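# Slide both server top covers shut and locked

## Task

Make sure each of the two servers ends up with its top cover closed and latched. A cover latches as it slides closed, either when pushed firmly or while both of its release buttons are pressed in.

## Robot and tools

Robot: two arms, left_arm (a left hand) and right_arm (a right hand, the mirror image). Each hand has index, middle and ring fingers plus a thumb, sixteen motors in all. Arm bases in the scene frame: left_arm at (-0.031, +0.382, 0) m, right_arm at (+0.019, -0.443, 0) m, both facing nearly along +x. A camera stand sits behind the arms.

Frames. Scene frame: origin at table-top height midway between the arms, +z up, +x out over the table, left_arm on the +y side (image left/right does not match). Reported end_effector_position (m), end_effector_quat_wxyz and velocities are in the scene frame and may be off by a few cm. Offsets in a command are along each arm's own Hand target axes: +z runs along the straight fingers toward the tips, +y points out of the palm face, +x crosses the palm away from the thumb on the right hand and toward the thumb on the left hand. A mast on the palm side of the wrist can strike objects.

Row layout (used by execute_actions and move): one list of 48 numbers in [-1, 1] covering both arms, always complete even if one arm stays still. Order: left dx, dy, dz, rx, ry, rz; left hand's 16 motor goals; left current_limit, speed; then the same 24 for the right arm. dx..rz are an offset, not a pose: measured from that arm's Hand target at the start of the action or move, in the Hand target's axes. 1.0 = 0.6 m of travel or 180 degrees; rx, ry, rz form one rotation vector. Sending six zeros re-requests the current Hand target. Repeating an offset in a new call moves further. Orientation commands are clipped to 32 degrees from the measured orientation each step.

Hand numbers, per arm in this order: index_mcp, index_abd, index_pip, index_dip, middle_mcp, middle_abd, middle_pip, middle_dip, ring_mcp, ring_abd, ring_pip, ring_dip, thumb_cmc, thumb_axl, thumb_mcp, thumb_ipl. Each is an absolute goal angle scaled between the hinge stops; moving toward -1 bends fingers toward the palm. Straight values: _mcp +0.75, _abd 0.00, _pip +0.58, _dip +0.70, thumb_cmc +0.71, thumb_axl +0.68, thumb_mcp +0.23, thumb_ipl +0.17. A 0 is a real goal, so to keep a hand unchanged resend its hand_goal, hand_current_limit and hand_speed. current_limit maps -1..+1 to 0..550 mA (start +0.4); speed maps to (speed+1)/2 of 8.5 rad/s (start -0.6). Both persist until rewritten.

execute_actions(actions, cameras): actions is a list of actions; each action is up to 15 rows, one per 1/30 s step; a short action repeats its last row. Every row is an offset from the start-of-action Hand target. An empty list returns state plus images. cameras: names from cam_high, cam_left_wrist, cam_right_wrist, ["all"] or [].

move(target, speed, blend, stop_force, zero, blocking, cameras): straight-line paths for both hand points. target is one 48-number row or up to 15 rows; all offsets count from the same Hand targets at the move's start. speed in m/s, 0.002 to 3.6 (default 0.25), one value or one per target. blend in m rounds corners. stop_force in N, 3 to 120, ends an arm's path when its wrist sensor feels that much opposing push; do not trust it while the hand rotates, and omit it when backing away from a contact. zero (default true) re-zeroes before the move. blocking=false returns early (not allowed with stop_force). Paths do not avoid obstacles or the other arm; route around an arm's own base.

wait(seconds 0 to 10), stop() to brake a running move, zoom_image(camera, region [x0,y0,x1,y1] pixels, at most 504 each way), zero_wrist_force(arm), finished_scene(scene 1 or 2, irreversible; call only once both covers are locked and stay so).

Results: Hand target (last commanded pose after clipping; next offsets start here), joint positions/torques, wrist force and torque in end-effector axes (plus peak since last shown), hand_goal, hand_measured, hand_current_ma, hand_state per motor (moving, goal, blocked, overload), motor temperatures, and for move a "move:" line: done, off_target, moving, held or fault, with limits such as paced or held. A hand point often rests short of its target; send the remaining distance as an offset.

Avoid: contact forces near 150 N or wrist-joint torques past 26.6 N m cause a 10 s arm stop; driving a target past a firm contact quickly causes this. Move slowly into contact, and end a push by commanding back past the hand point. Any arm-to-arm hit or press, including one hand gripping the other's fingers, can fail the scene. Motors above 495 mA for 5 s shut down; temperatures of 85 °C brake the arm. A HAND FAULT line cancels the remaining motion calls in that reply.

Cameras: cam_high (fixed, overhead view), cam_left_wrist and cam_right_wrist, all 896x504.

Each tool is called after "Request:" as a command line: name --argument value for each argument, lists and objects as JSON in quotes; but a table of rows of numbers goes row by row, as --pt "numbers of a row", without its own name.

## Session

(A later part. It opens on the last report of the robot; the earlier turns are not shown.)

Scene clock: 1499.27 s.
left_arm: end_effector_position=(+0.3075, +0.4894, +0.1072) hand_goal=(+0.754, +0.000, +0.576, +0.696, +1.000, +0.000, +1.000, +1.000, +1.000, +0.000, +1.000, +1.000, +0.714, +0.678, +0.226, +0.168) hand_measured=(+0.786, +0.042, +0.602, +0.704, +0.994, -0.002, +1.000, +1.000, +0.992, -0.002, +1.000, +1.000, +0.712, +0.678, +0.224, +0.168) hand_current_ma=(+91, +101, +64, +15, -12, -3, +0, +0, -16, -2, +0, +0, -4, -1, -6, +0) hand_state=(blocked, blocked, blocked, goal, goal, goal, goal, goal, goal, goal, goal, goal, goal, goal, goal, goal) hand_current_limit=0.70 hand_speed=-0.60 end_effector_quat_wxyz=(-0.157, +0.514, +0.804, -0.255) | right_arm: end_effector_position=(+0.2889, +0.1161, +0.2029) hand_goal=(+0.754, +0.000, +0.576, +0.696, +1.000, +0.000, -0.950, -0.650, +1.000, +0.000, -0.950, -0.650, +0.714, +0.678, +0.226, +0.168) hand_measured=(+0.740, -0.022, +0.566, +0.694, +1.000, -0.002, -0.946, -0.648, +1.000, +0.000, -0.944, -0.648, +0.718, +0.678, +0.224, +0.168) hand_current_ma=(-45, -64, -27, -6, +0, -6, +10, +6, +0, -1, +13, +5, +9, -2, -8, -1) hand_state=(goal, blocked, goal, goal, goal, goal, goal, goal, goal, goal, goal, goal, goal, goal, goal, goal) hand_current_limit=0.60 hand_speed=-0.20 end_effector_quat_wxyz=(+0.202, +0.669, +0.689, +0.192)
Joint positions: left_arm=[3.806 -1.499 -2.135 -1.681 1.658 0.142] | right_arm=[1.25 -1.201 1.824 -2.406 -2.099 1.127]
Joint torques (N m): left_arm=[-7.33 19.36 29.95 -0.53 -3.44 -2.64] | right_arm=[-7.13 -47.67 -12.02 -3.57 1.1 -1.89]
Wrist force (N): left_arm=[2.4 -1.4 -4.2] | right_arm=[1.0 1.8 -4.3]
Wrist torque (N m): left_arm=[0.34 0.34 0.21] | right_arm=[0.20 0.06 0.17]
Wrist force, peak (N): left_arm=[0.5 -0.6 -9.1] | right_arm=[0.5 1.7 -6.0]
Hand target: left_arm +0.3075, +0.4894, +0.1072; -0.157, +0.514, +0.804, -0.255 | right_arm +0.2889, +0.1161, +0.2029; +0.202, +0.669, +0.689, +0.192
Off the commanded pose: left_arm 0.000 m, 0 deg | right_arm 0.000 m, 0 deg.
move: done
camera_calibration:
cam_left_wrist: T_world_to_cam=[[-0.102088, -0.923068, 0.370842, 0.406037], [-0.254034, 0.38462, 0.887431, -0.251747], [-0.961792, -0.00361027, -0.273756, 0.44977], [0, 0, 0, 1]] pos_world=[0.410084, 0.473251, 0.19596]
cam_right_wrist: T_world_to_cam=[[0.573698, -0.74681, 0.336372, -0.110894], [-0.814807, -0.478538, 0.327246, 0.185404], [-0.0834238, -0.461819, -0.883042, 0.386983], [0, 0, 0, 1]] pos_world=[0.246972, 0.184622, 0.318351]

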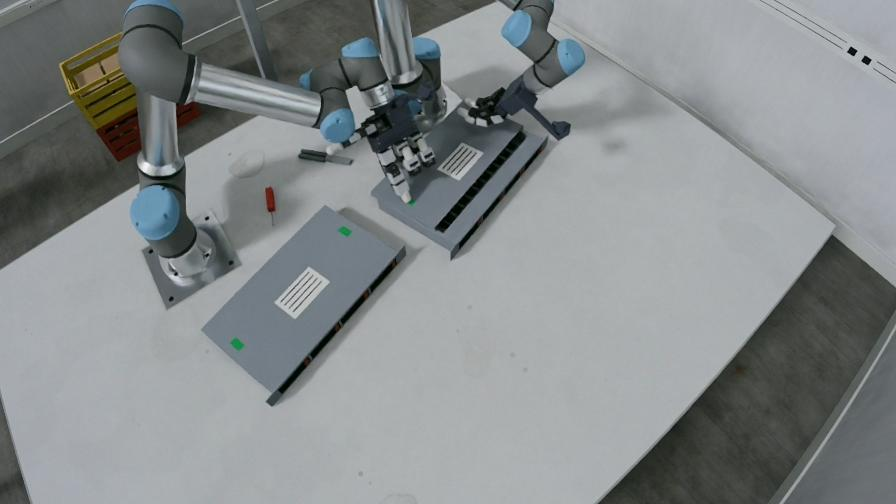

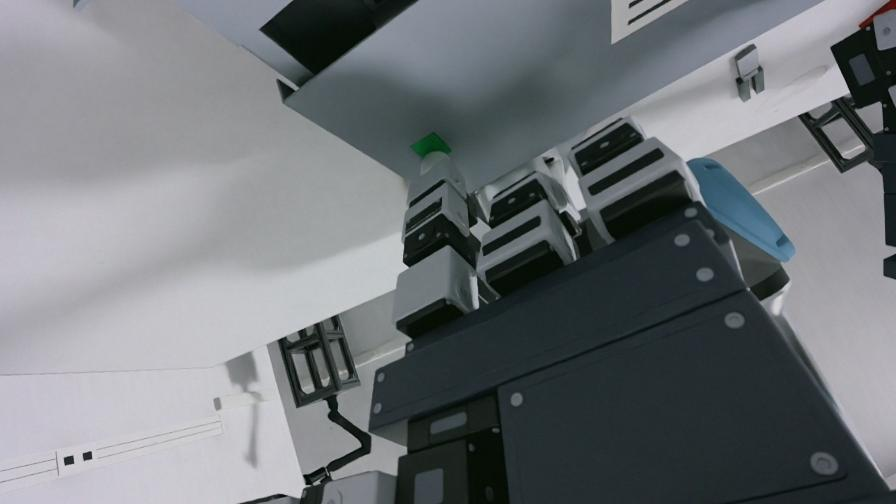

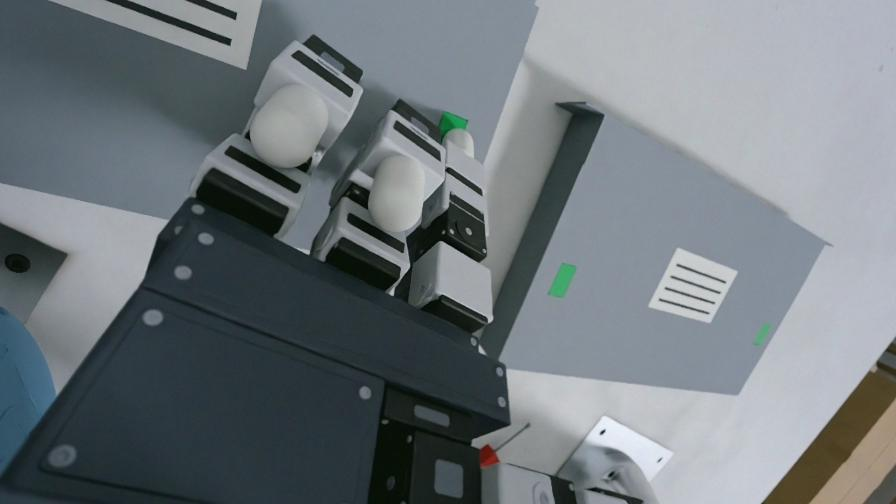

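Request:
move --target '[-0.0098,-0.0012,0.0009,0,0,0,0.754,0,0.576,0.696,1,0,1,1,1,0,1,1,0.714,0.678,0.226,0.168,0.8,-0.6,-0.0095,0.0014,0.0015,0,0,0,0.754,0,0.576,0.696,1,0,-0.95,-0.65,1,0,-0.95,-0.65,0.714,0.678,0.226,0.168,0.8,-0.2]' --speed 0.01 --stop_force 25 --cameras '["cam_high","cam_left_wrist","cam_right_wrist"]'

Request:
zoom_image --camera "cam_left_wrist" --region '[230, 0, 350, 100]'

Request:
zoom_image --camera "cam_high" --region '[365, 180, 465, 260]'

Request:
zoom_image --camera "cam_right_wrist" --region '[380, 30, 560, 180]'

Scene clock: 1512.27 s.
left_arm: end_effector_position=(+0.3092, +0.4837, +0.1072) hand_goal=(+0.754, +0.000, +0.576, +0.696, +1.000, +0.000, +1.000, +1.000, +1.000, +0.000, +1.000, +1.000, +0.714, +0.678, +0.226, +0.168) hand_measured=(+0.786, +0.044, +0.602, +0.704, +0.994, -0.002, +1.000, +1.000, +0.992, -0.002, +1.000, +1.000, +0.712, +0.678, +0.224, +0.168) hand_current_ma=(+91, +110, +64, +17, -12, -3, +0, +0, -16, -2, +0, +0, -4, -1, -6, +0) hand_state=(blocked, blocked, blocked, goal, goal, goal, goal, goal, goal, goal, goal, goal, goal, goal, goal, goal) hand_current_limit=0.80 hand_speed=-0.60 end_effector_quat_wxyz=(-0.157, +0.514, +0.804, -0.255) | right_arm: end_effector_position=(+0.2902, +0.1104, +0.2027) hand_goal=(+0.754, +0.000, +0.576, +0.696, +1.000, +0.000, -0.950, -0.650, +1.000, +0.000, -0.950, -0.650, +0.714, +0.678, +0.226, +0.168) hand_measured=(+0.740, -0.034, +0.566, +0.692, +1.000, -0.002, -0.946, -0.648, +1.000, +0.000, -0.944, -0.648, +0.718, +0.678, +0.224, +0.168) hand_current_ma=(-46, -103, -30, -9, +0, -6, +10, +6, +0, -1, +13, +5, +9, -2, -8, -1) hand_state=(goal, blocked, goal, goal, goal, goal, goal, goal, goal, goal, goal, goal, goal, goal, goal, goal) hand_current_limit=0.80 hand_speed=-0.20 end_effector_quat_wxyz=(+0.202, +0.669, +0.689, +0.192)
Joint positions: left_arm=[3.792 -1.5 -2.134 -1.682 1.65 0.13] | right_arm=[1.245 -1.211 1.841 -2.415 -2.097 1.12]
Joint torques (N m): left_arm=[-7.42 8.98 30.69 -0.14 -3.26 -2.59] | right_arm=[-7.32 -47.65 -11.99 -3.63 0.71 -1.94]
Wrist force (N): left_arm=[2.4 -1.1 -2.3] | right_arm=[1.5 1.3 -3.6]
Wrist torque (N m): left_arm=[0.18 0.37 0.22] | right_arm=[0.20 0.15 0.22]
Wrist force, peak (N): left_arm=[2.6 -1.5 -4.4] | right_arm=[0.8 2.0 -4.7]
Hand target: left_arm +0.3092, +0.4837, +0.1072; -0.157, +0.514, +0.804, -0.255 | right_arm +0.2902, +0.1104, +0.2027; +0.202, +0.669, +0.689, +0.192
Off the commanded pose: left_arm 0.000 m, 0 deg | right_arm 0.000 m, 0 deg.
move: done
camera_calibration:
cam_left_wrist: T_world_to_cam=[[-0.102088, -0.923068, 0.370842, 0.400949], [-0.254034, 0.38462, 0.887431, -0.249123], [-0.961792, -0.00361027, -0.273756, 0.451384], [0, 0, 0, 1]] pos_world=[0.411784, 0.467551, 0.19596]
cam_right_wrist: T_world_to_cam=[[0.573698, -0.74681, 0.336372, -0.115829], [-0.814807, -0.478538, 0.327246, 0.183801], [-0.0834238, -0.461819, -0.883042, 0.384282], [0, 0, 0, 1]] pos_world=[0.248272, 0.178922, 0.318151]

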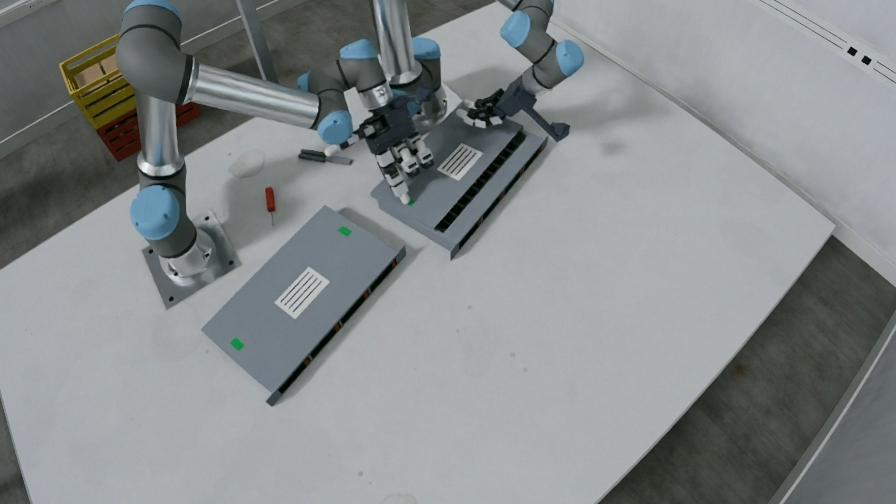

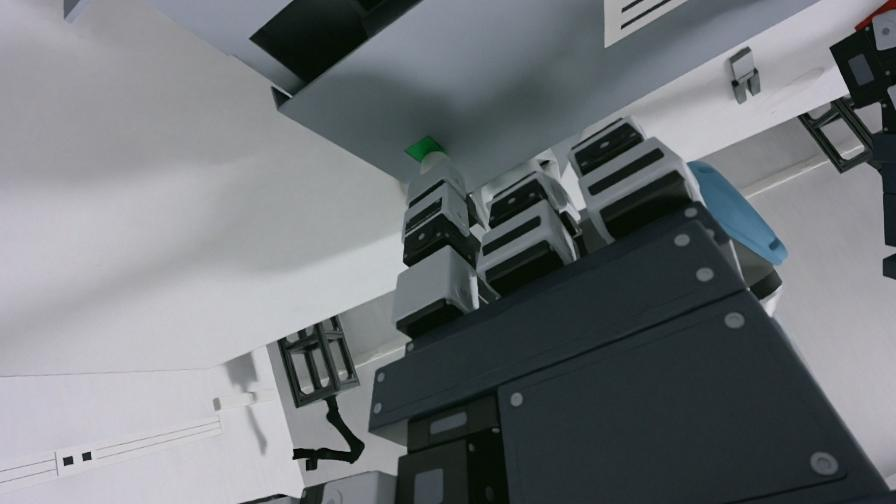

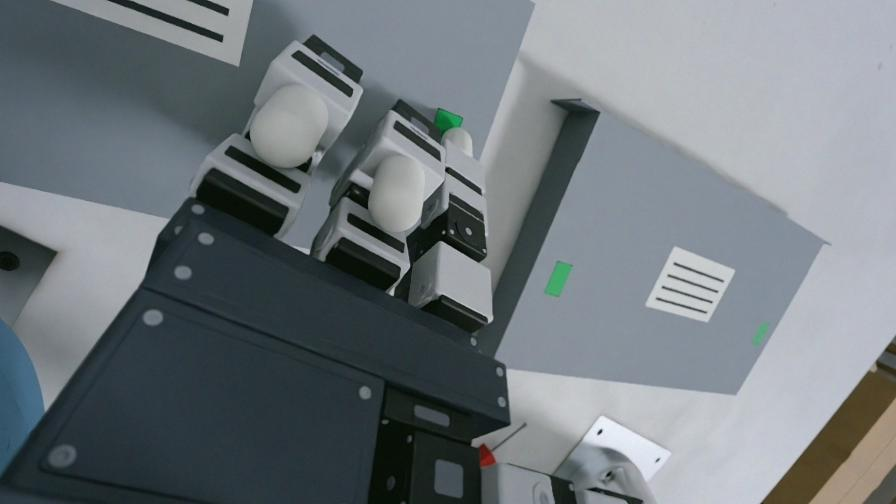

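Scaled by 4.200 from the camera's 896x504 image, which has a finer 1280x720 frame.

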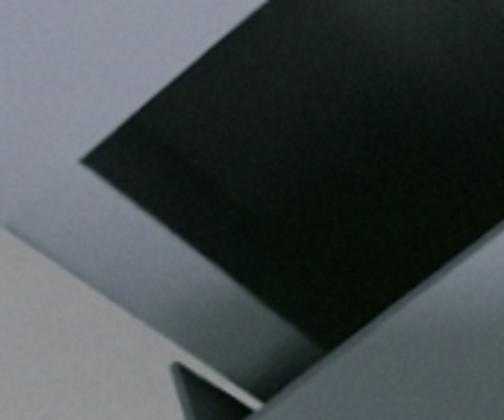

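Scaled by 5.040 from the camera's 896x504 image, which has a finer 1280x720 frame.

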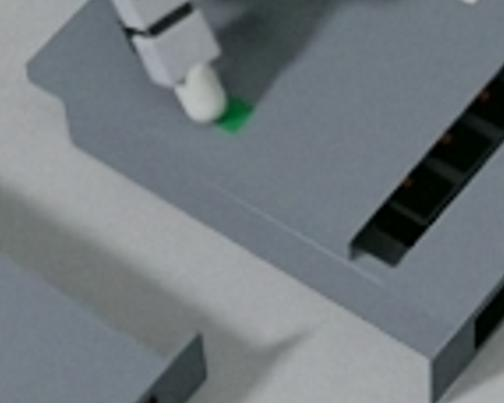

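Scaled by 2.800 from the camera's 896x504 image, which has a finer 1280x720 frame.

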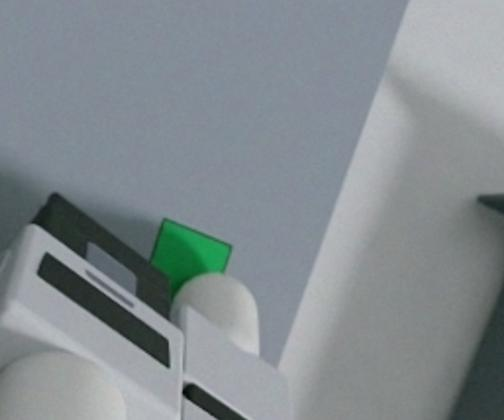

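Request:
move --target '[-0.0065,0.0075,-0.0052,0,0,0,0.754,0,0.576,0.696,1,0,1,1,1,0,1,1,0.714,0.678,0.226,0.168,0.8,-0.6,-0.0048,0.0005,0.0018,0,0,0,0.754,0,0.576,0.696,1,0,-0.95,-0.65,1,0,-0.95,-0.65,0.714,0.678,0.226,0.168,0.8,-0.2]' --speed 0.01 --stop_force 25 --cameras '["cam_high","cam_left_wrist","cam_right_wrist"]'

Request:
zoom_image --camera "cam_left_wrist" --region '[200, 0, 480, 200]'

Request:
zoom_image --camera "cam_high" --region '[365, 180, 465, 260]'

Request:
zoom_image --camera "cam_right_wrist" --region '[380, 0, 560, 180]'

Scene clock: 1530.90 s.
left_arm: end_effector_position=(+0.3158, +0.4825, +0.1073) hand_goal=(+0.754, +0.000, +0.576, +0.696, +1.000, +0.000, +1.000, +1.000, +1.000, +0.000, +1.000, +1.000, +0.714, +0.678, +0.226, +0.168) hand_measured=(+0.786, +0.036, +0.602, +0.708, +0.994, -0.002, +1.000, +1.000, +0.992, -0.002, +1.000, +1.000, +0.712, +0.678, +0.224, +0.168) hand_current_ma=(+92, +88, +64, +25, -12, -3, +0, +0, -16, -2, +0, +0, -4, -1, -6, +0) hand_state=(blocked, blocked, blocked, goal, goal, goal, goal, goal, goal, goal, goal, goal, goal, goal, goal, goal) hand_current_limit=0.80 hand_speed=-0.60 end_effector_quat_wxyz=(-0.157, +0.514, +0.804, -0.255) | right_arm: end_effector_position=(+0.2911, +0.1075, +0.2020) hand_goal=(+0.754, +0.000, +0.576, +0.696, +1.000, +0.000, -0.950, -0.650, +1.000, +0.000, -0.950, -0.650, +0.714, +0.678, +0.226, +0.168) hand_measured=(+0.740, -0.058, +0.568, +0.696, +1.000, -0.002, -0.946, -0.648, +1.000, +0.000, -0.944, -0.648, +0.718, +0.678, +0.224, +0.168) hand_current_ma=(-44, -190, -22, -1, +0, -6, +10, +6, +0, -1, +13, +5, +9, -2, -8, -1) hand_state=(goal, blocked, goal, goal, goal, goal, goal, goal, goal, goal, goal, goal, goal, goal, goal, goal) hand_current_limit=0.80 hand_speed=-0.20 end_effector_quat_wxyz=(+0.202, +0.669, +0.689, +0.192)
Joint positions: left_arm=[3.78 -1.515 -2.12 -1.682 1.644 0.121] | right_arm=[1.241 -1.216 1.85 -2.422 -2.097 1.117]
Joint torques (N m): left_arm=[-7.14 12.1 32.79 2.5 -2.87 -2.83] | right_arm=[-10.11 -42 -8.62 -2.91 1.01 -1.93]
Wrist force (N): left_arm=[0.8 -1.8 -0.5] | right_arm=[1.9 1.4 -13.9]
Wrist torque (N m): left_arm=[0.05 0.15 0.08] | right_arm=[0.97 0.12 0.24]
Wrist force, peak (N): left_arm=[2.7 -1.1 -3.0] | right_arm=[1.9 1.4 -13.9]
Hand target: left_arm +0.3158, +0.4825, +0.1073; -0.157, +0.514, +0.804, -0.255 | right_arm +0.2911, +0.1075, +0.2020; +0.202, +0.669, +0.689, +0.192
Off the commanded pose: left_arm 0.000 m, 0 deg | right_arm 0.000 m, 0 deg.
move: done
camera_calibration:
cam_left_wrist: T_world_to_cam=[[-0.102088, -0.923068, 0.370842, 0.400516], [-0.254034, 0.38462, 0.887431, -0.246985], [-0.961792, -0.00361027, -0.273756, 0.457728], [0, 0, 0, 1]] pos_world=[0.418384, 0.466351, 0.19596]
cam_right_wrist: T_world_to_cam=[[0.573698, -0.74681, 0.336372, -0.118276], [-0.814807, -0.478538, 0.327246, 0.183376], [-0.0834238, -0.461819, -0.883042, 0.3824], [0, 0, 0, 1]] pos_world=[0.249172, 0.176022, 0.317451]

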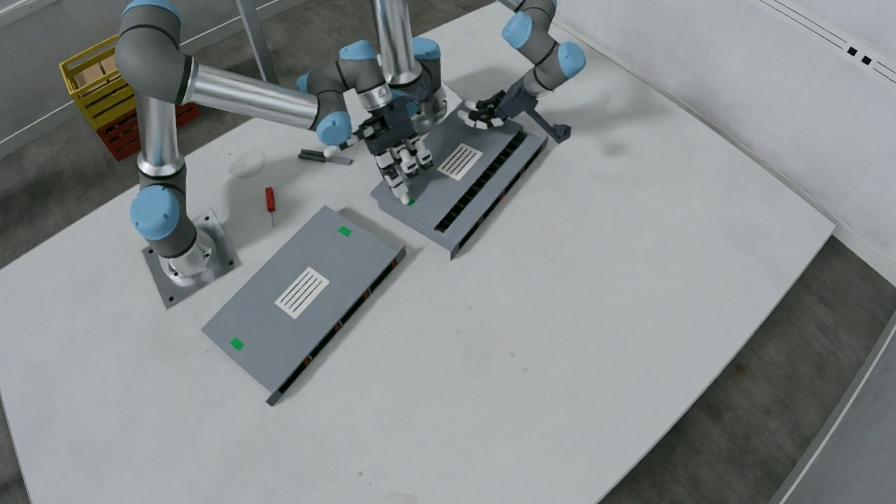

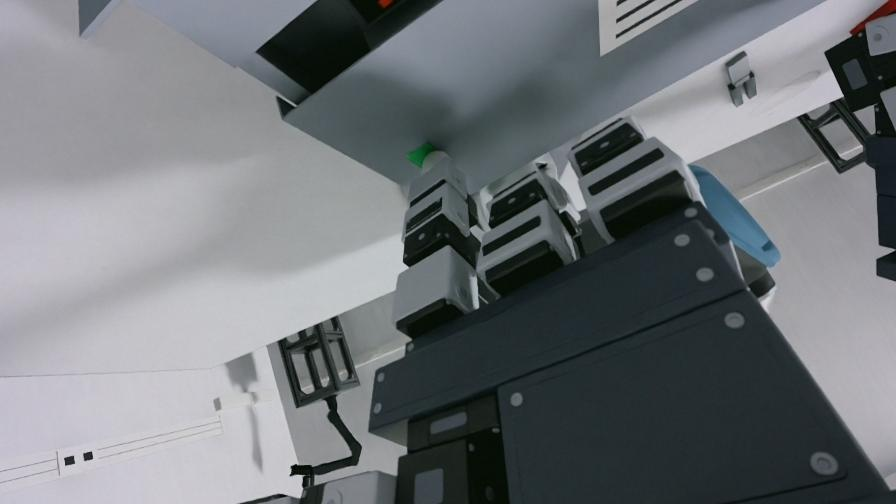

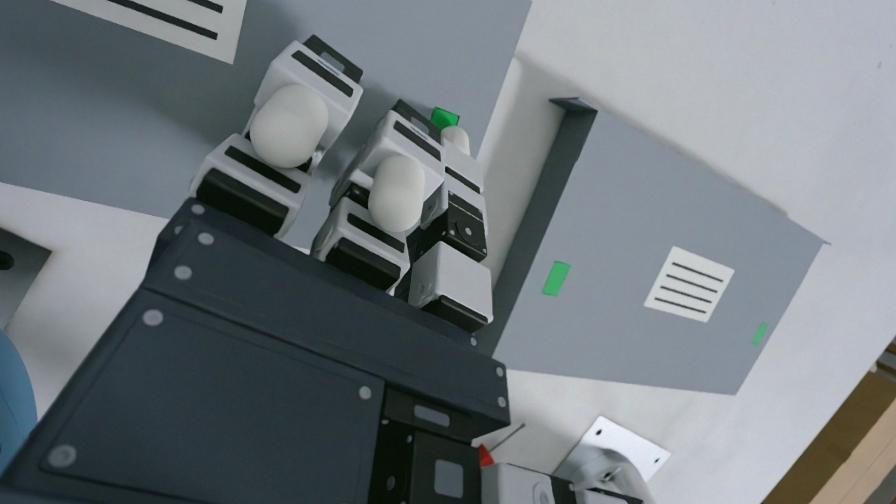

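Scaled by 1.800 from the camera's 896x504 image, which has a finer 1280x720 frame.

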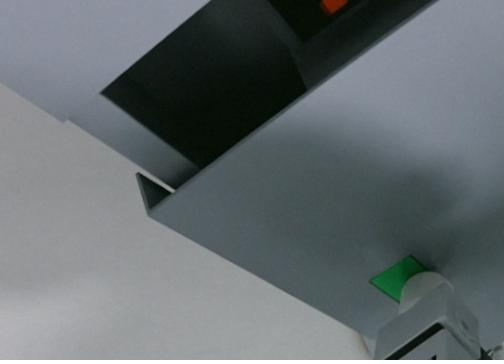

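Scaled by 5.040 from the camera's 896x504 image, which has a finer 1280x720 frame.

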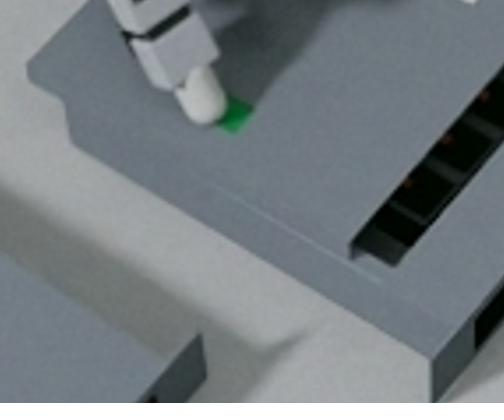

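Scaled by 2.800 from the camera's 896x504 image, which has a finer 1280x720 frame.

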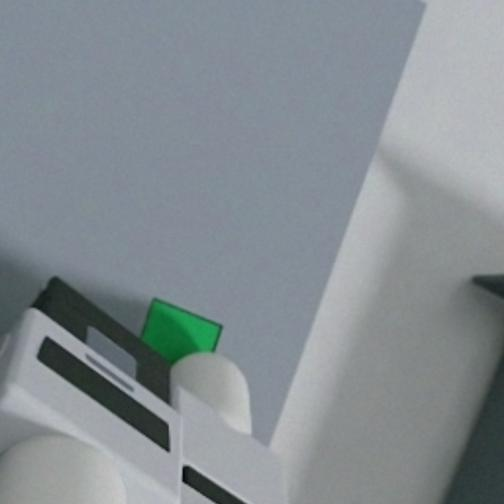

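Request:
move --pt "-0.0003 -0.019 -0.0274 0 0 0 0.754 0 0.576 0.696 1 0 1 1 1 0 1 1 0.714 0.678 0.226 0.168 0.7 -0.6 -0.001 0.0267 -0.0422 0 0 0 0.754 0 0.576 0.696 1 0 -0.95 -0.65 1 0 -0.95 -0.65 0.714 0.678 0.226 0.168 0.7 -0.2" --pt "-0.0003 -0.019 -0.0274 0 0 0 0.754 0 0.576 0.696 1 0 1 1 1 0 1 1 0.714 0.678 0.226 0.168 0.7 -0.6 0.034 0.131 0.0373 0.0155 -0.21 0.3582 0.754 0 0.576 0.696 1 0 -0.95 -0.65 1 0 -0.95 -0.65 0.714 0.678 0.226 0.168 0.7 -0.2" --speed 0.12 --blend '[0.01,0]' --cameras '["all"]'

Request:
zoom_image --camera "cam_right_wrist" --region '[300, 0, 800, 300]'

Request:
zoom_image --camera "cam_high" --region '[365, 160, 465, 260]'

Scene clock: 1588.63 s.
left_arm: end_effector_position=(+0.3158, +0.4825, +0.1273) hand_goal=(+0.754, +0.000, +0.576, +0.696, +1.000, +0.000, +1.000, +1.000, +1.000, +0.000, +1.000, +1.000, +0.714, +0.678, +0.226, +0.168) hand_measured=(+0.750, +0.004, +0.578, +0.698, +0.994, -0.002, +1.000, +1.000, +0.992, -0.002, +1.000, +1.000, +0.712, +0.678, +0.224, +0.168) hand_current_ma=(-7, +4, +1, +4, -13, -3, +0, +0, -16, -2, +0, +0, -4, -1, -6, +0) hand_state=(goal, goal, goal, goal, goal, goal, goal, goal, goal, goal, goal, goal, goal, goal, goal, goal) hand_current_limit=0.70 hand_speed=-0.60 end_effector_quat_wxyz=(-0.157, +0.514, +0.804, -0.255) | right_arm: end_effector_position=(+0.3625, +0.1282, +0.2252) hand_goal=(+0.754, +0.000, +0.576, +0.696, +1.000, +0.000, -0.950, -0.650, +1.000, +0.000, -0.950, -0.650, +0.714, +0.678, +0.226, +0.168) hand_measured=(+0.756, -0.002, +0.574, +0.696, +1.000, -0.002, -0.946, -0.648, +1.000, +0.000, -0.944, -0.648, +0.718, +0.678, +0.224, +0.168) hand_current_ma=(+4, -6, -4, -1, +0, -6, +10, +6, +0, -1, +13, +5, +9, -2, -8, -1) hand_state=(goal, goal, goal, goal, goal, goal, goal, goal, goal, goal, goal, goal, goal, goal, goal, goal) hand_current_limit=0.70 hand_speed=-0.20 end_effector_quat_wxyz=(+0.255, +0.946, +0.191, +0.052)
Joint positions: left_arm=[3.78 -1.491 -2.085 -1.741 1.644 0.121] | right_arm=[1.074 -0.746 0.842 -1.333 -1.987 2.281]
Joint torques (N m): left_arm=[7.78 26.33 31.79 -0.34 2.05 2] | right_arm=[6.4 -72.36 -14.32 -3.38 -2.63 -2.04]
Wrist force (N): left_arm=[0.2 0.3 0.1] | right_arm=[-0.3 0.7 0.0]
Wrist torque (N m): left_arm=[-0.14 0.02 0.07] | right_arm=[-0.05 0.04 0.09]
Wrist force, peak (N): left_arm=[1.1 -1.9 -0.8] | right_arm=[2.1 1.5 -14.1]
Hand target: left_arm +0.3158, +0.4825, +0.1273; -0.157, +0.514, +0.804, -0.255 | right_arm +0.3625, +0.1282, +0.2252; +0.255, +0.946, +0.191, +0.052 (not the last commanded pose)
Off the commanded pose: left_arm 0.000 m, 0 deg | right_arm 0.007 m, 6 deg.
move: held (right_arm; a check stopped the path); path passed 1 of 2 targets; limits=held
pose unreachable (right arm): on one or more control steps of this call, first in action 0 (counted from 0), this arm could not follow its commanded pose, so it was not sent that pose on those steps. It may still have moved: this result reports where it is.
cause: moving toward the commanded pose would bring two parts of the arm too close to each other (joints 4 (wrist 1) to 6 (wrist 3) lie between them).
camera_calibration:
cam_left_wrist: T_world_to_cam=[[-0.102088, -0.923068, 0.370842, 0.393099], [-0.254034, 0.38462, 0.887431, -0.264733], [-0.961792, -0.00361027, -0.273756, 0.463203], [0, 0, 0, 1]] pos_world=[0.418384, 0.466351, 0.21596]
cam_right_wrist: T_world_to_cam=[[-0.487153, -0.820922, 0.29794, 0.251111], [-0.745957, 0.568548, 0.346844, 0.0803561], [-0.454125, -0.0532847, -0.889343, 0.501909], [0, 0, 0, 1]] pos_world=[0.410201, 0.1872, 0.343682]

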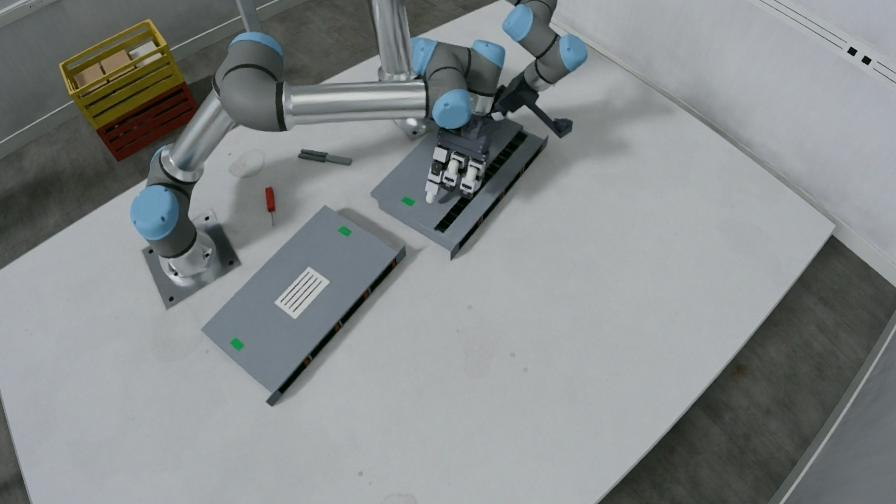

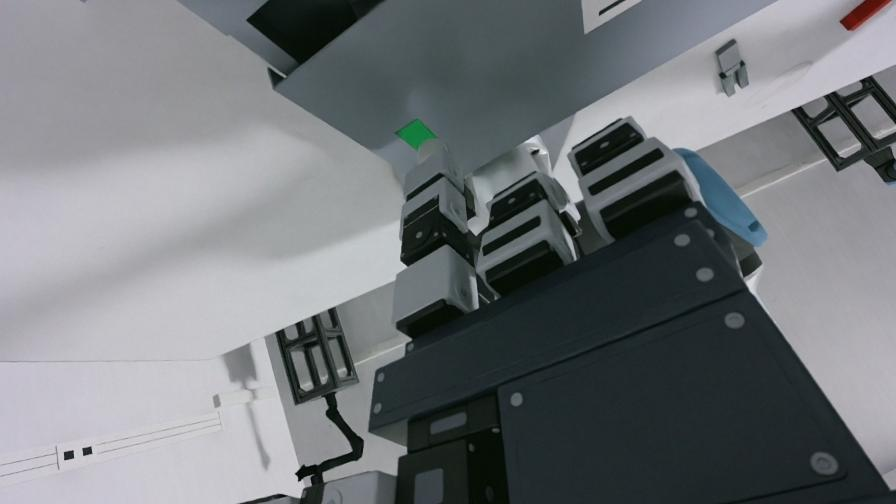

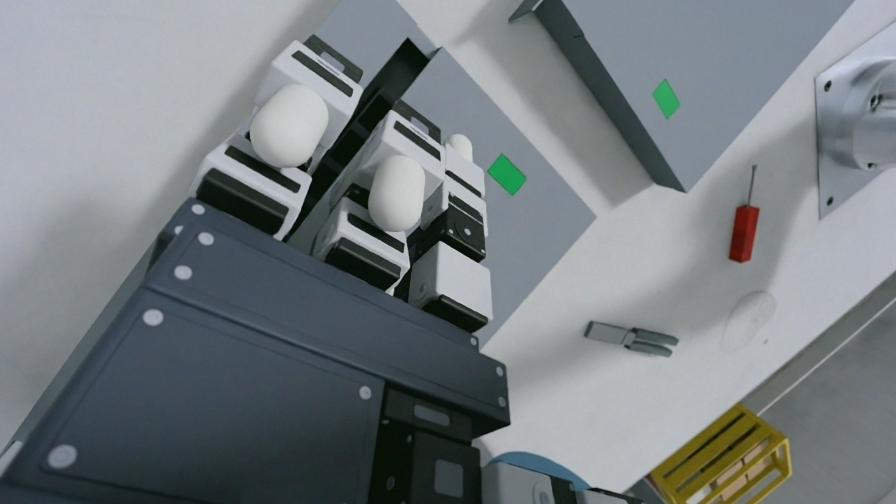

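Scaled by 1.008 from the camera's 896x504 image, which has a finer 1280x720 frame.

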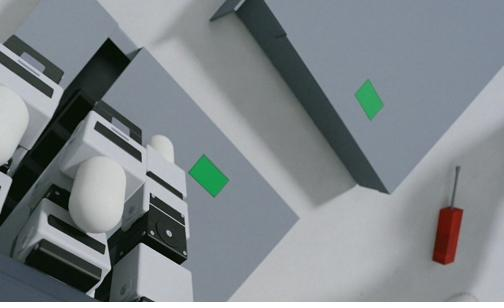

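Scaled by 5.040 from the camera's 896x504 image, which has a finer 1280x720 frame.

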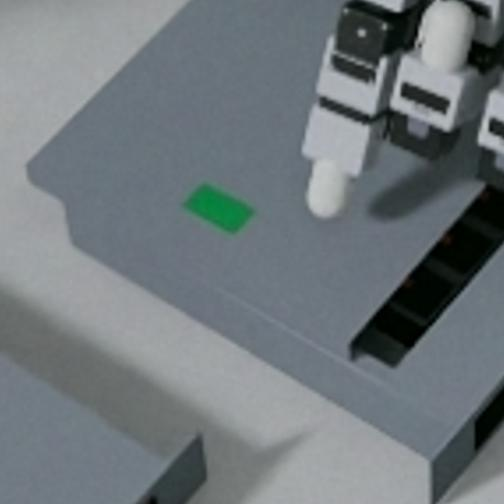

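Request:
zoom_image --camera "cam_right_wrist" --region '[380, 0, 500, 100]'

Request:
zoom_image --camera "cam_right_wrist" --region '[440, 60, 620, 240]'

Scaled by 4.200 from the camera's 896x504 image, which has a finer 1280x720 frame.

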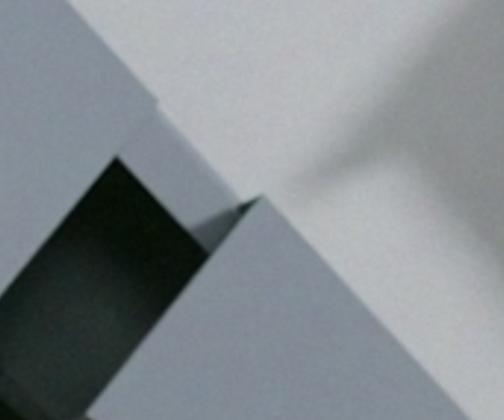

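Scaled by 2.800 from the camera's 896x504 image, which has a finer 1280x720 frame.

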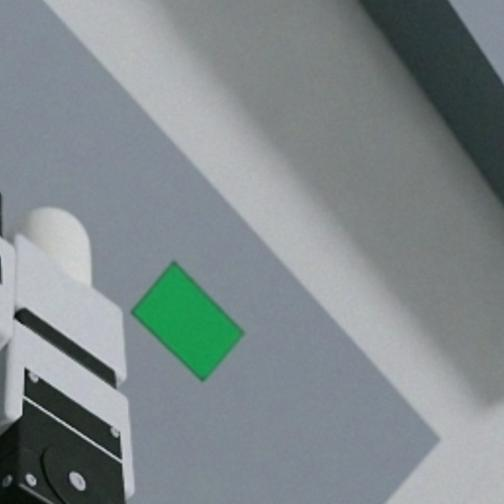

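Request:
move --pt "0 0 0 0 0 0 0.754 0 0.576 0.696 1 0 1 1 1 0 1 1 0.714 0.678 0.226 0.168 0.7 -0.6 0.0092 -0.01 0.025 0 0 0 0.754 0 0.576 0.696 1 0 -0.95 -0.65 1 0 -0.95 -0.65 0.714 0.678 0.226 0.168 0.7 -0.2" --pt "0 0 0 0 0 0 0.754 0 0.576 0.696 1 0 1 1 1 0 1 1 0.714 0.678 0.226 0.168 0.7 -0.6 0.0092 -0.0218 0.0452 0 0 0 0.754 0 0.576 0.696 1 0 -0.95 -0.65 1 0 -0.95 -0.65 0.714 0.678 0.226 0.168 0.7 -0.2" --speed '[0.04, 0.015]' --stop_force 6 --cameras '["cam_right_wrist"]'

Request:
zoom_image --camera "cam_right_wrist" --region '[380, 0, 560, 180]'

Scene clock: 1626.50 s.
left_arm: end_effector_position=(+0.3158, +0.4825, +0.1273) hand_goal=(+0.754, +0.000, +0.576, +0.696, +1.000, +0.000, +1.000, +1.000, +1.000, +0.000, +1.000, +1.000, +0.714, +0.678, +0.226, +0.168) hand_measured=(+0.750, +0.004, +0.578, +0.698, +0.994, -0.002, +1.000, +1.000, +0.992, -0.002, +1.000, +1.000, +0.712, +0.678, +0.224, +0.168) hand_current_ma=(-7, +4, +1, +4, -13, -3, +0, +0, -16, -2, +0, +0, -4, -1, -6, +0) hand_state=(goal, goal, goal, goal, goal, goal, goal, goal, goal, goal, goal, goal, goal, goal, goal, goal) hand_current_limit=0.70 hand_speed=-0.60 end_effector_quat_wxyz=(-0.157, +0.514, +0.804, -0.255) | right_arm: end_effector_position=(+0.3685, +0.1282, +0.2047) hand_goal=(+0.754, +0.000, +0.576, +0.696, +1.000, +0.000, -0.950, -0.650, +1.000, +0.000, -0.950, -0.650, +0.714, +0.678, +0.226, +0.168) hand_measured=(+0.752, -0.002, +0.576, +0.698, +1.000, -0.002, -0.946, -0.648, +1.000, +0.000, -0.944, -0.648, +0.718, +0.678, +0.224, +0.168) hand_current_ma=(-3, -6, -1, +5, +0, -6, +10, +6, +0, -1, +13, +5, +9, -2, -8, -1) hand_state=(goal, goal, goal, goal, goal, goal, goal, goal, goal, goal, goal, goal, goal, goal, goal, goal) hand_current_limit=0.70 hand_speed=-0.20 end_effector_quat_wxyz=(+0.255, +0.946, +0.191, +0.052)
Joint positions: left_arm=[3.78 -1.491 -2.085 -1.741 1.644 0.121] | right_arm=[1.067 -0.732 0.87 -1.378 -1.99 2.274]
Joint torques (N m): left_arm=[7.52 26.7 31.99 -0.23 1.95 2.13] | right_arm=[-5.1 -66.67 -31.35 0.63 -2.49 -1.32]
Wrist force (N): left_arm=[0.2 0.4 0.3] | right_arm=[0.1 0.8 -7.5]
Wrist torque (N m): left_arm=[-0.14 0.03 0.07] | right_arm=[0.52 -0.14 0.12]
Wrist force, peak (N): left_arm=[0.2 0.7 -0.3] | right_arm=[-0.2 1.4 -14.7]
Hand target: left_arm +0.3158, +0.4825, +0.1273; -0.157, +0.514, +0.804, -0.255 | right_arm +0.3685, +0.1282, +0.2047; +0.255, +0.946, +0.191, +0.052 (not the last commanded pose)
Off the commanded pose: left_arm 0.000 m, 0 deg | right_arm 0.010 m, 0 deg.
move: contact (right_arm); path passed 1 of 2 targets
camera_calibration:
cam_right_wrist: T_world_to_cam=[[-0.486957, -0.821039, 0.297939, 0.260034], [-0.746088, 0.568371, 0.346855, 0.0919506], [-0.454121, -0.0533853, -0.889339, 0.486372], [0, 0, 0, 1]] pos_world=[0.4161, 0.187201, 0.323182]
Images, in order (width x height): cam_right_wrist 896x504.

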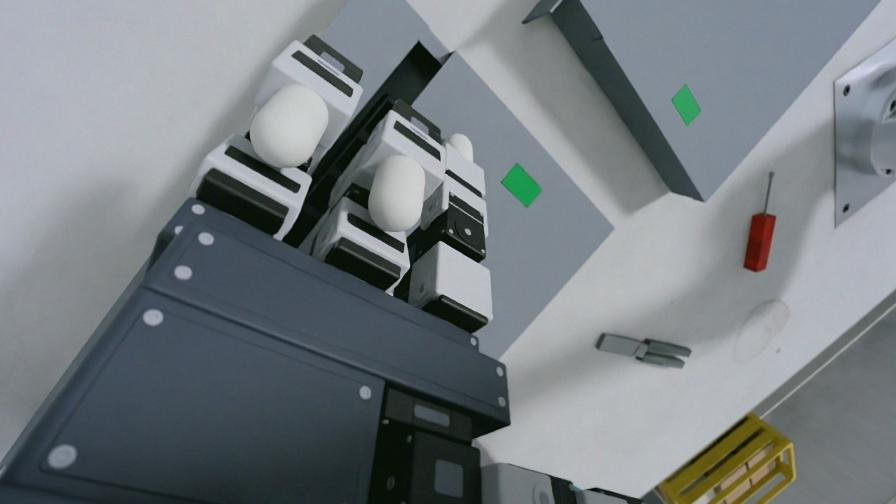

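Scaled by 2.800 from the camera's 896x504 image, which has a finer 1280x720 frame.

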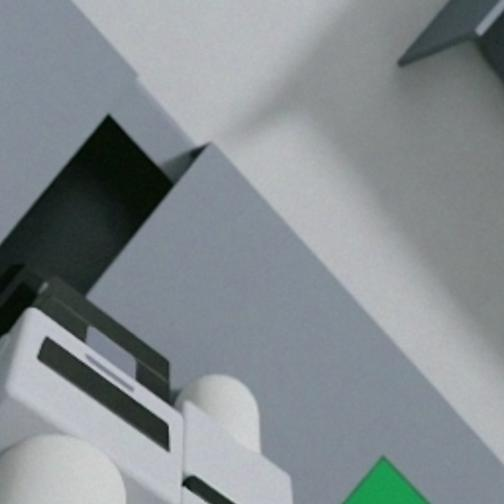

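Request:
move --target '[0,0,0,0,0,0,0.754,0,0.576,0.696,1,0,1,1,1,0,1,1,0.714,0.678,0.226,0.168,0.7,-0.6,-0.001,0.0085,0.005,0,0,0,0.754,0,0.576,0.696,1,0,-0.95,-0.65,1,0,-0.95,-0.65,0.714,0.678,0.226,0.168,0.7,-0.2]' --speed 0.01 --stop_force 20 --cameras '["cam_right_wrist","cam_high","cam_left_wrist"]'

Request:
zoom_image --camera "cam_right_wrist" --region '[380, 0, 560, 180]'

Request:
zoom_image --camera "cam_left_wrist" --region '[200, 0, 380, 140]'

Scene clock: 1639.07 s.
left_arm: end_effector_position=(+0.3158, +0.4825, +0.1273) hand_goal=(+0.754, +0.000, +0.576, +0.696, +1.000, +0.000, +1.000, +1.000, +1.000, +0.000, +1.000, +1.000, +0.714, +0.678, +0.226, +0.168) hand_measured=(+0.750, +0.004, +0.578, +0.698, +0.994, -0.002, +1.000, +1.000, +0.992, -0.002, +1.000, +1.000, +0.712, +0.678, +0.224, +0.168) hand_current_ma=(-7, +4, +1, +4, -13, -3, +0, +0, -16, -2, +0, +0, -4, -1, -6, +0) hand_state=(goal, goal, goal, goal, goal, goal, goal, goal, goal, goal, goal, goal, goal, goal, goal, goal) hand_current_limit=0.70 hand_speed=-0.60 end_effector_quat_wxyz=(-0.157, +0.514, +0.804, -0.255) | right_arm: end_effector_position=(+0.3702, +0.1225, +0.2047) hand_goal=(+0.754, +0.000, +0.576, +0.696, +1.000, +0.000, -0.950, -0.650, +1.000, +0.000, -0.950, -0.650, +0.714, +0.678, +0.226, +0.168) hand_measured=(+0.752, -0.004, +0.578, +0.702, +1.000, -0.002, -0.946, -0.648, +1.000, +0.000, -0.944, -0.648, +0.718, +0.678, +0.224, +0.168) hand_current_ma=(-8, -9, +5, +19, +0, -6, +10, +6, +0, -1, +13, +5, +9, -2, -8, -1) hand_state=(goal, goal, goal, goal, goal, goal, goal, goal, goal, goal, goal, goal, goal, goal, goal, goal) hand_current_limit=0.70 hand_speed=-0.20 end_effector_quat_wxyz=(+0.255, +0.946, +0.191, +0.052)
Joint positions: left_arm=[3.78 -1.491 -2.085 -1.741 1.644 0.121] | right_arm=[1.062 -0.746 0.896 -1.393 -1.991 2.268]
Joint torques (N m): left_arm=[7.86 26.82 32.68 -0.29 1.77 1.91] | right_arm=[-8.54 -65.25 -13.01 -2.85 -2.62 -1.9]
Wrist force (N): left_arm=[0.2 0.4 0.3] | right_arm=[0.2 1.4 -9.0]
Wrist torque (N m): left_arm=[-0.15 0.02 0.07] | right_arm=[0.63 -0.15 0.12]
Wrist force, peak (N): left_arm=[0.2 0.8 -0.1] | right_arm=[0.3 1.3 -19.2]
Hand target: left_arm +0.3158, +0.4825, +0.1273; -0.157, +0.514, +0.804, -0.255 | right_arm +0.3702, +0.1225, +0.2047; +0.255, +0.946, +0.191, +0.052
Off the commanded pose: left_arm 0.000 m, 0 deg | right_arm 0.000 m, 0 deg.
move: done
camera_calibration:
cam_left_wrist: T_world_to_cam=[[-0.102088, -0.923068, 0.370842, 0.393099], [-0.254034, 0.38462, 0.887431, -0.264733], [-0.961792, -0.00361027, -0.273756, 0.463203], [0, 0, 0, 1]] pos_world=[0.418384, 0.466351, 0.21596]
cam_right_wrist: T_world_to_cam=[[-0.486957, -0.821039, 0.297939, 0.25626], [-0.746088, 0.568371, 0.346855, 0.0965679], [-0.454121, -0.0533853, -0.889339, 0.486796], [0, 0, 0, 1]] pos_world=[0.4179, 0.181501, 0.323082]

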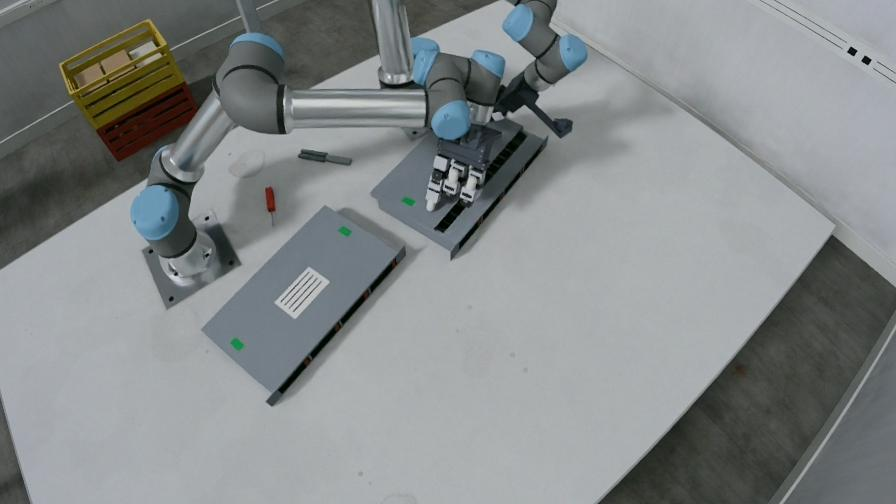

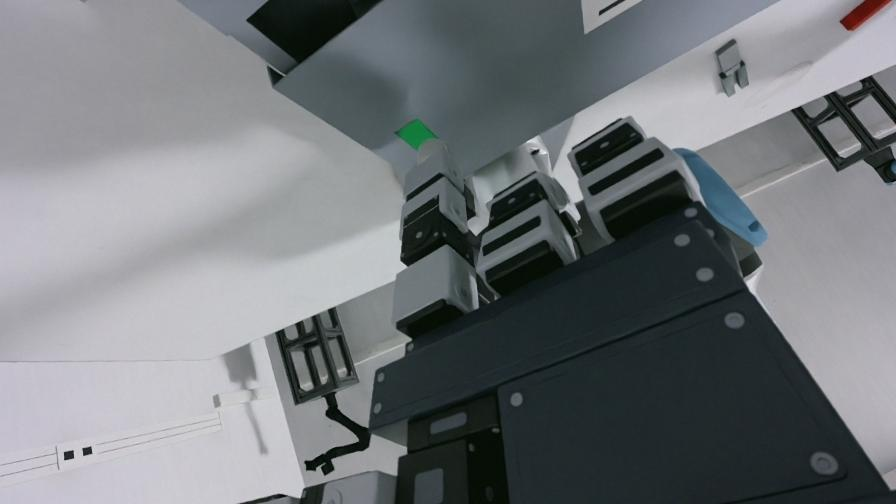

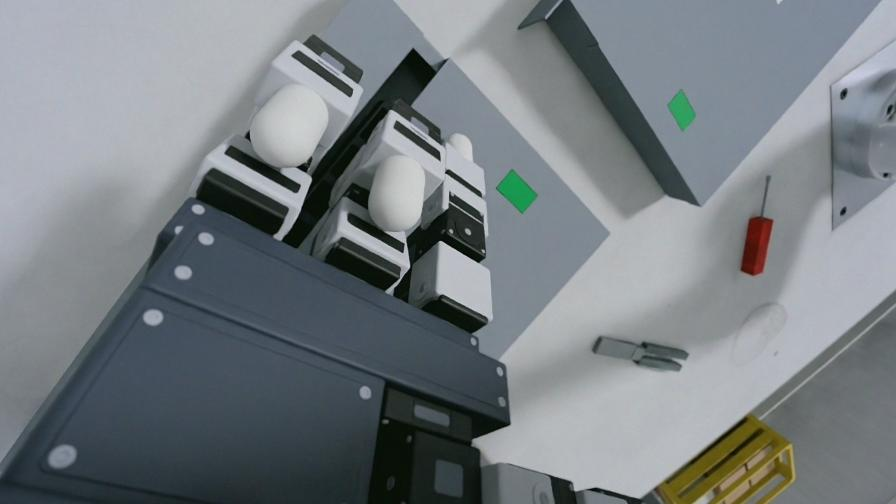

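Scaled by 2.800 from the camera's 896x504 image, which has a finer 1280x720 frame.

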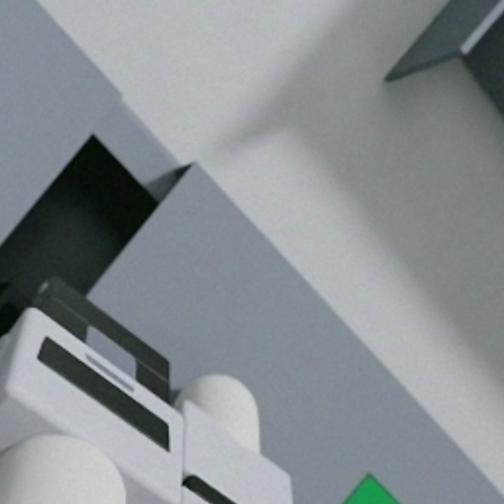

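Scaled by 2.800 from the camera's 896x504 image, which has a finer 1280x720 frame.

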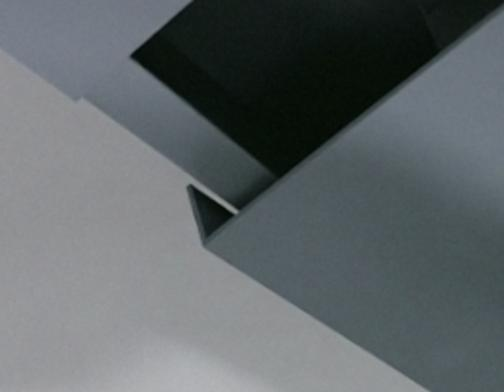

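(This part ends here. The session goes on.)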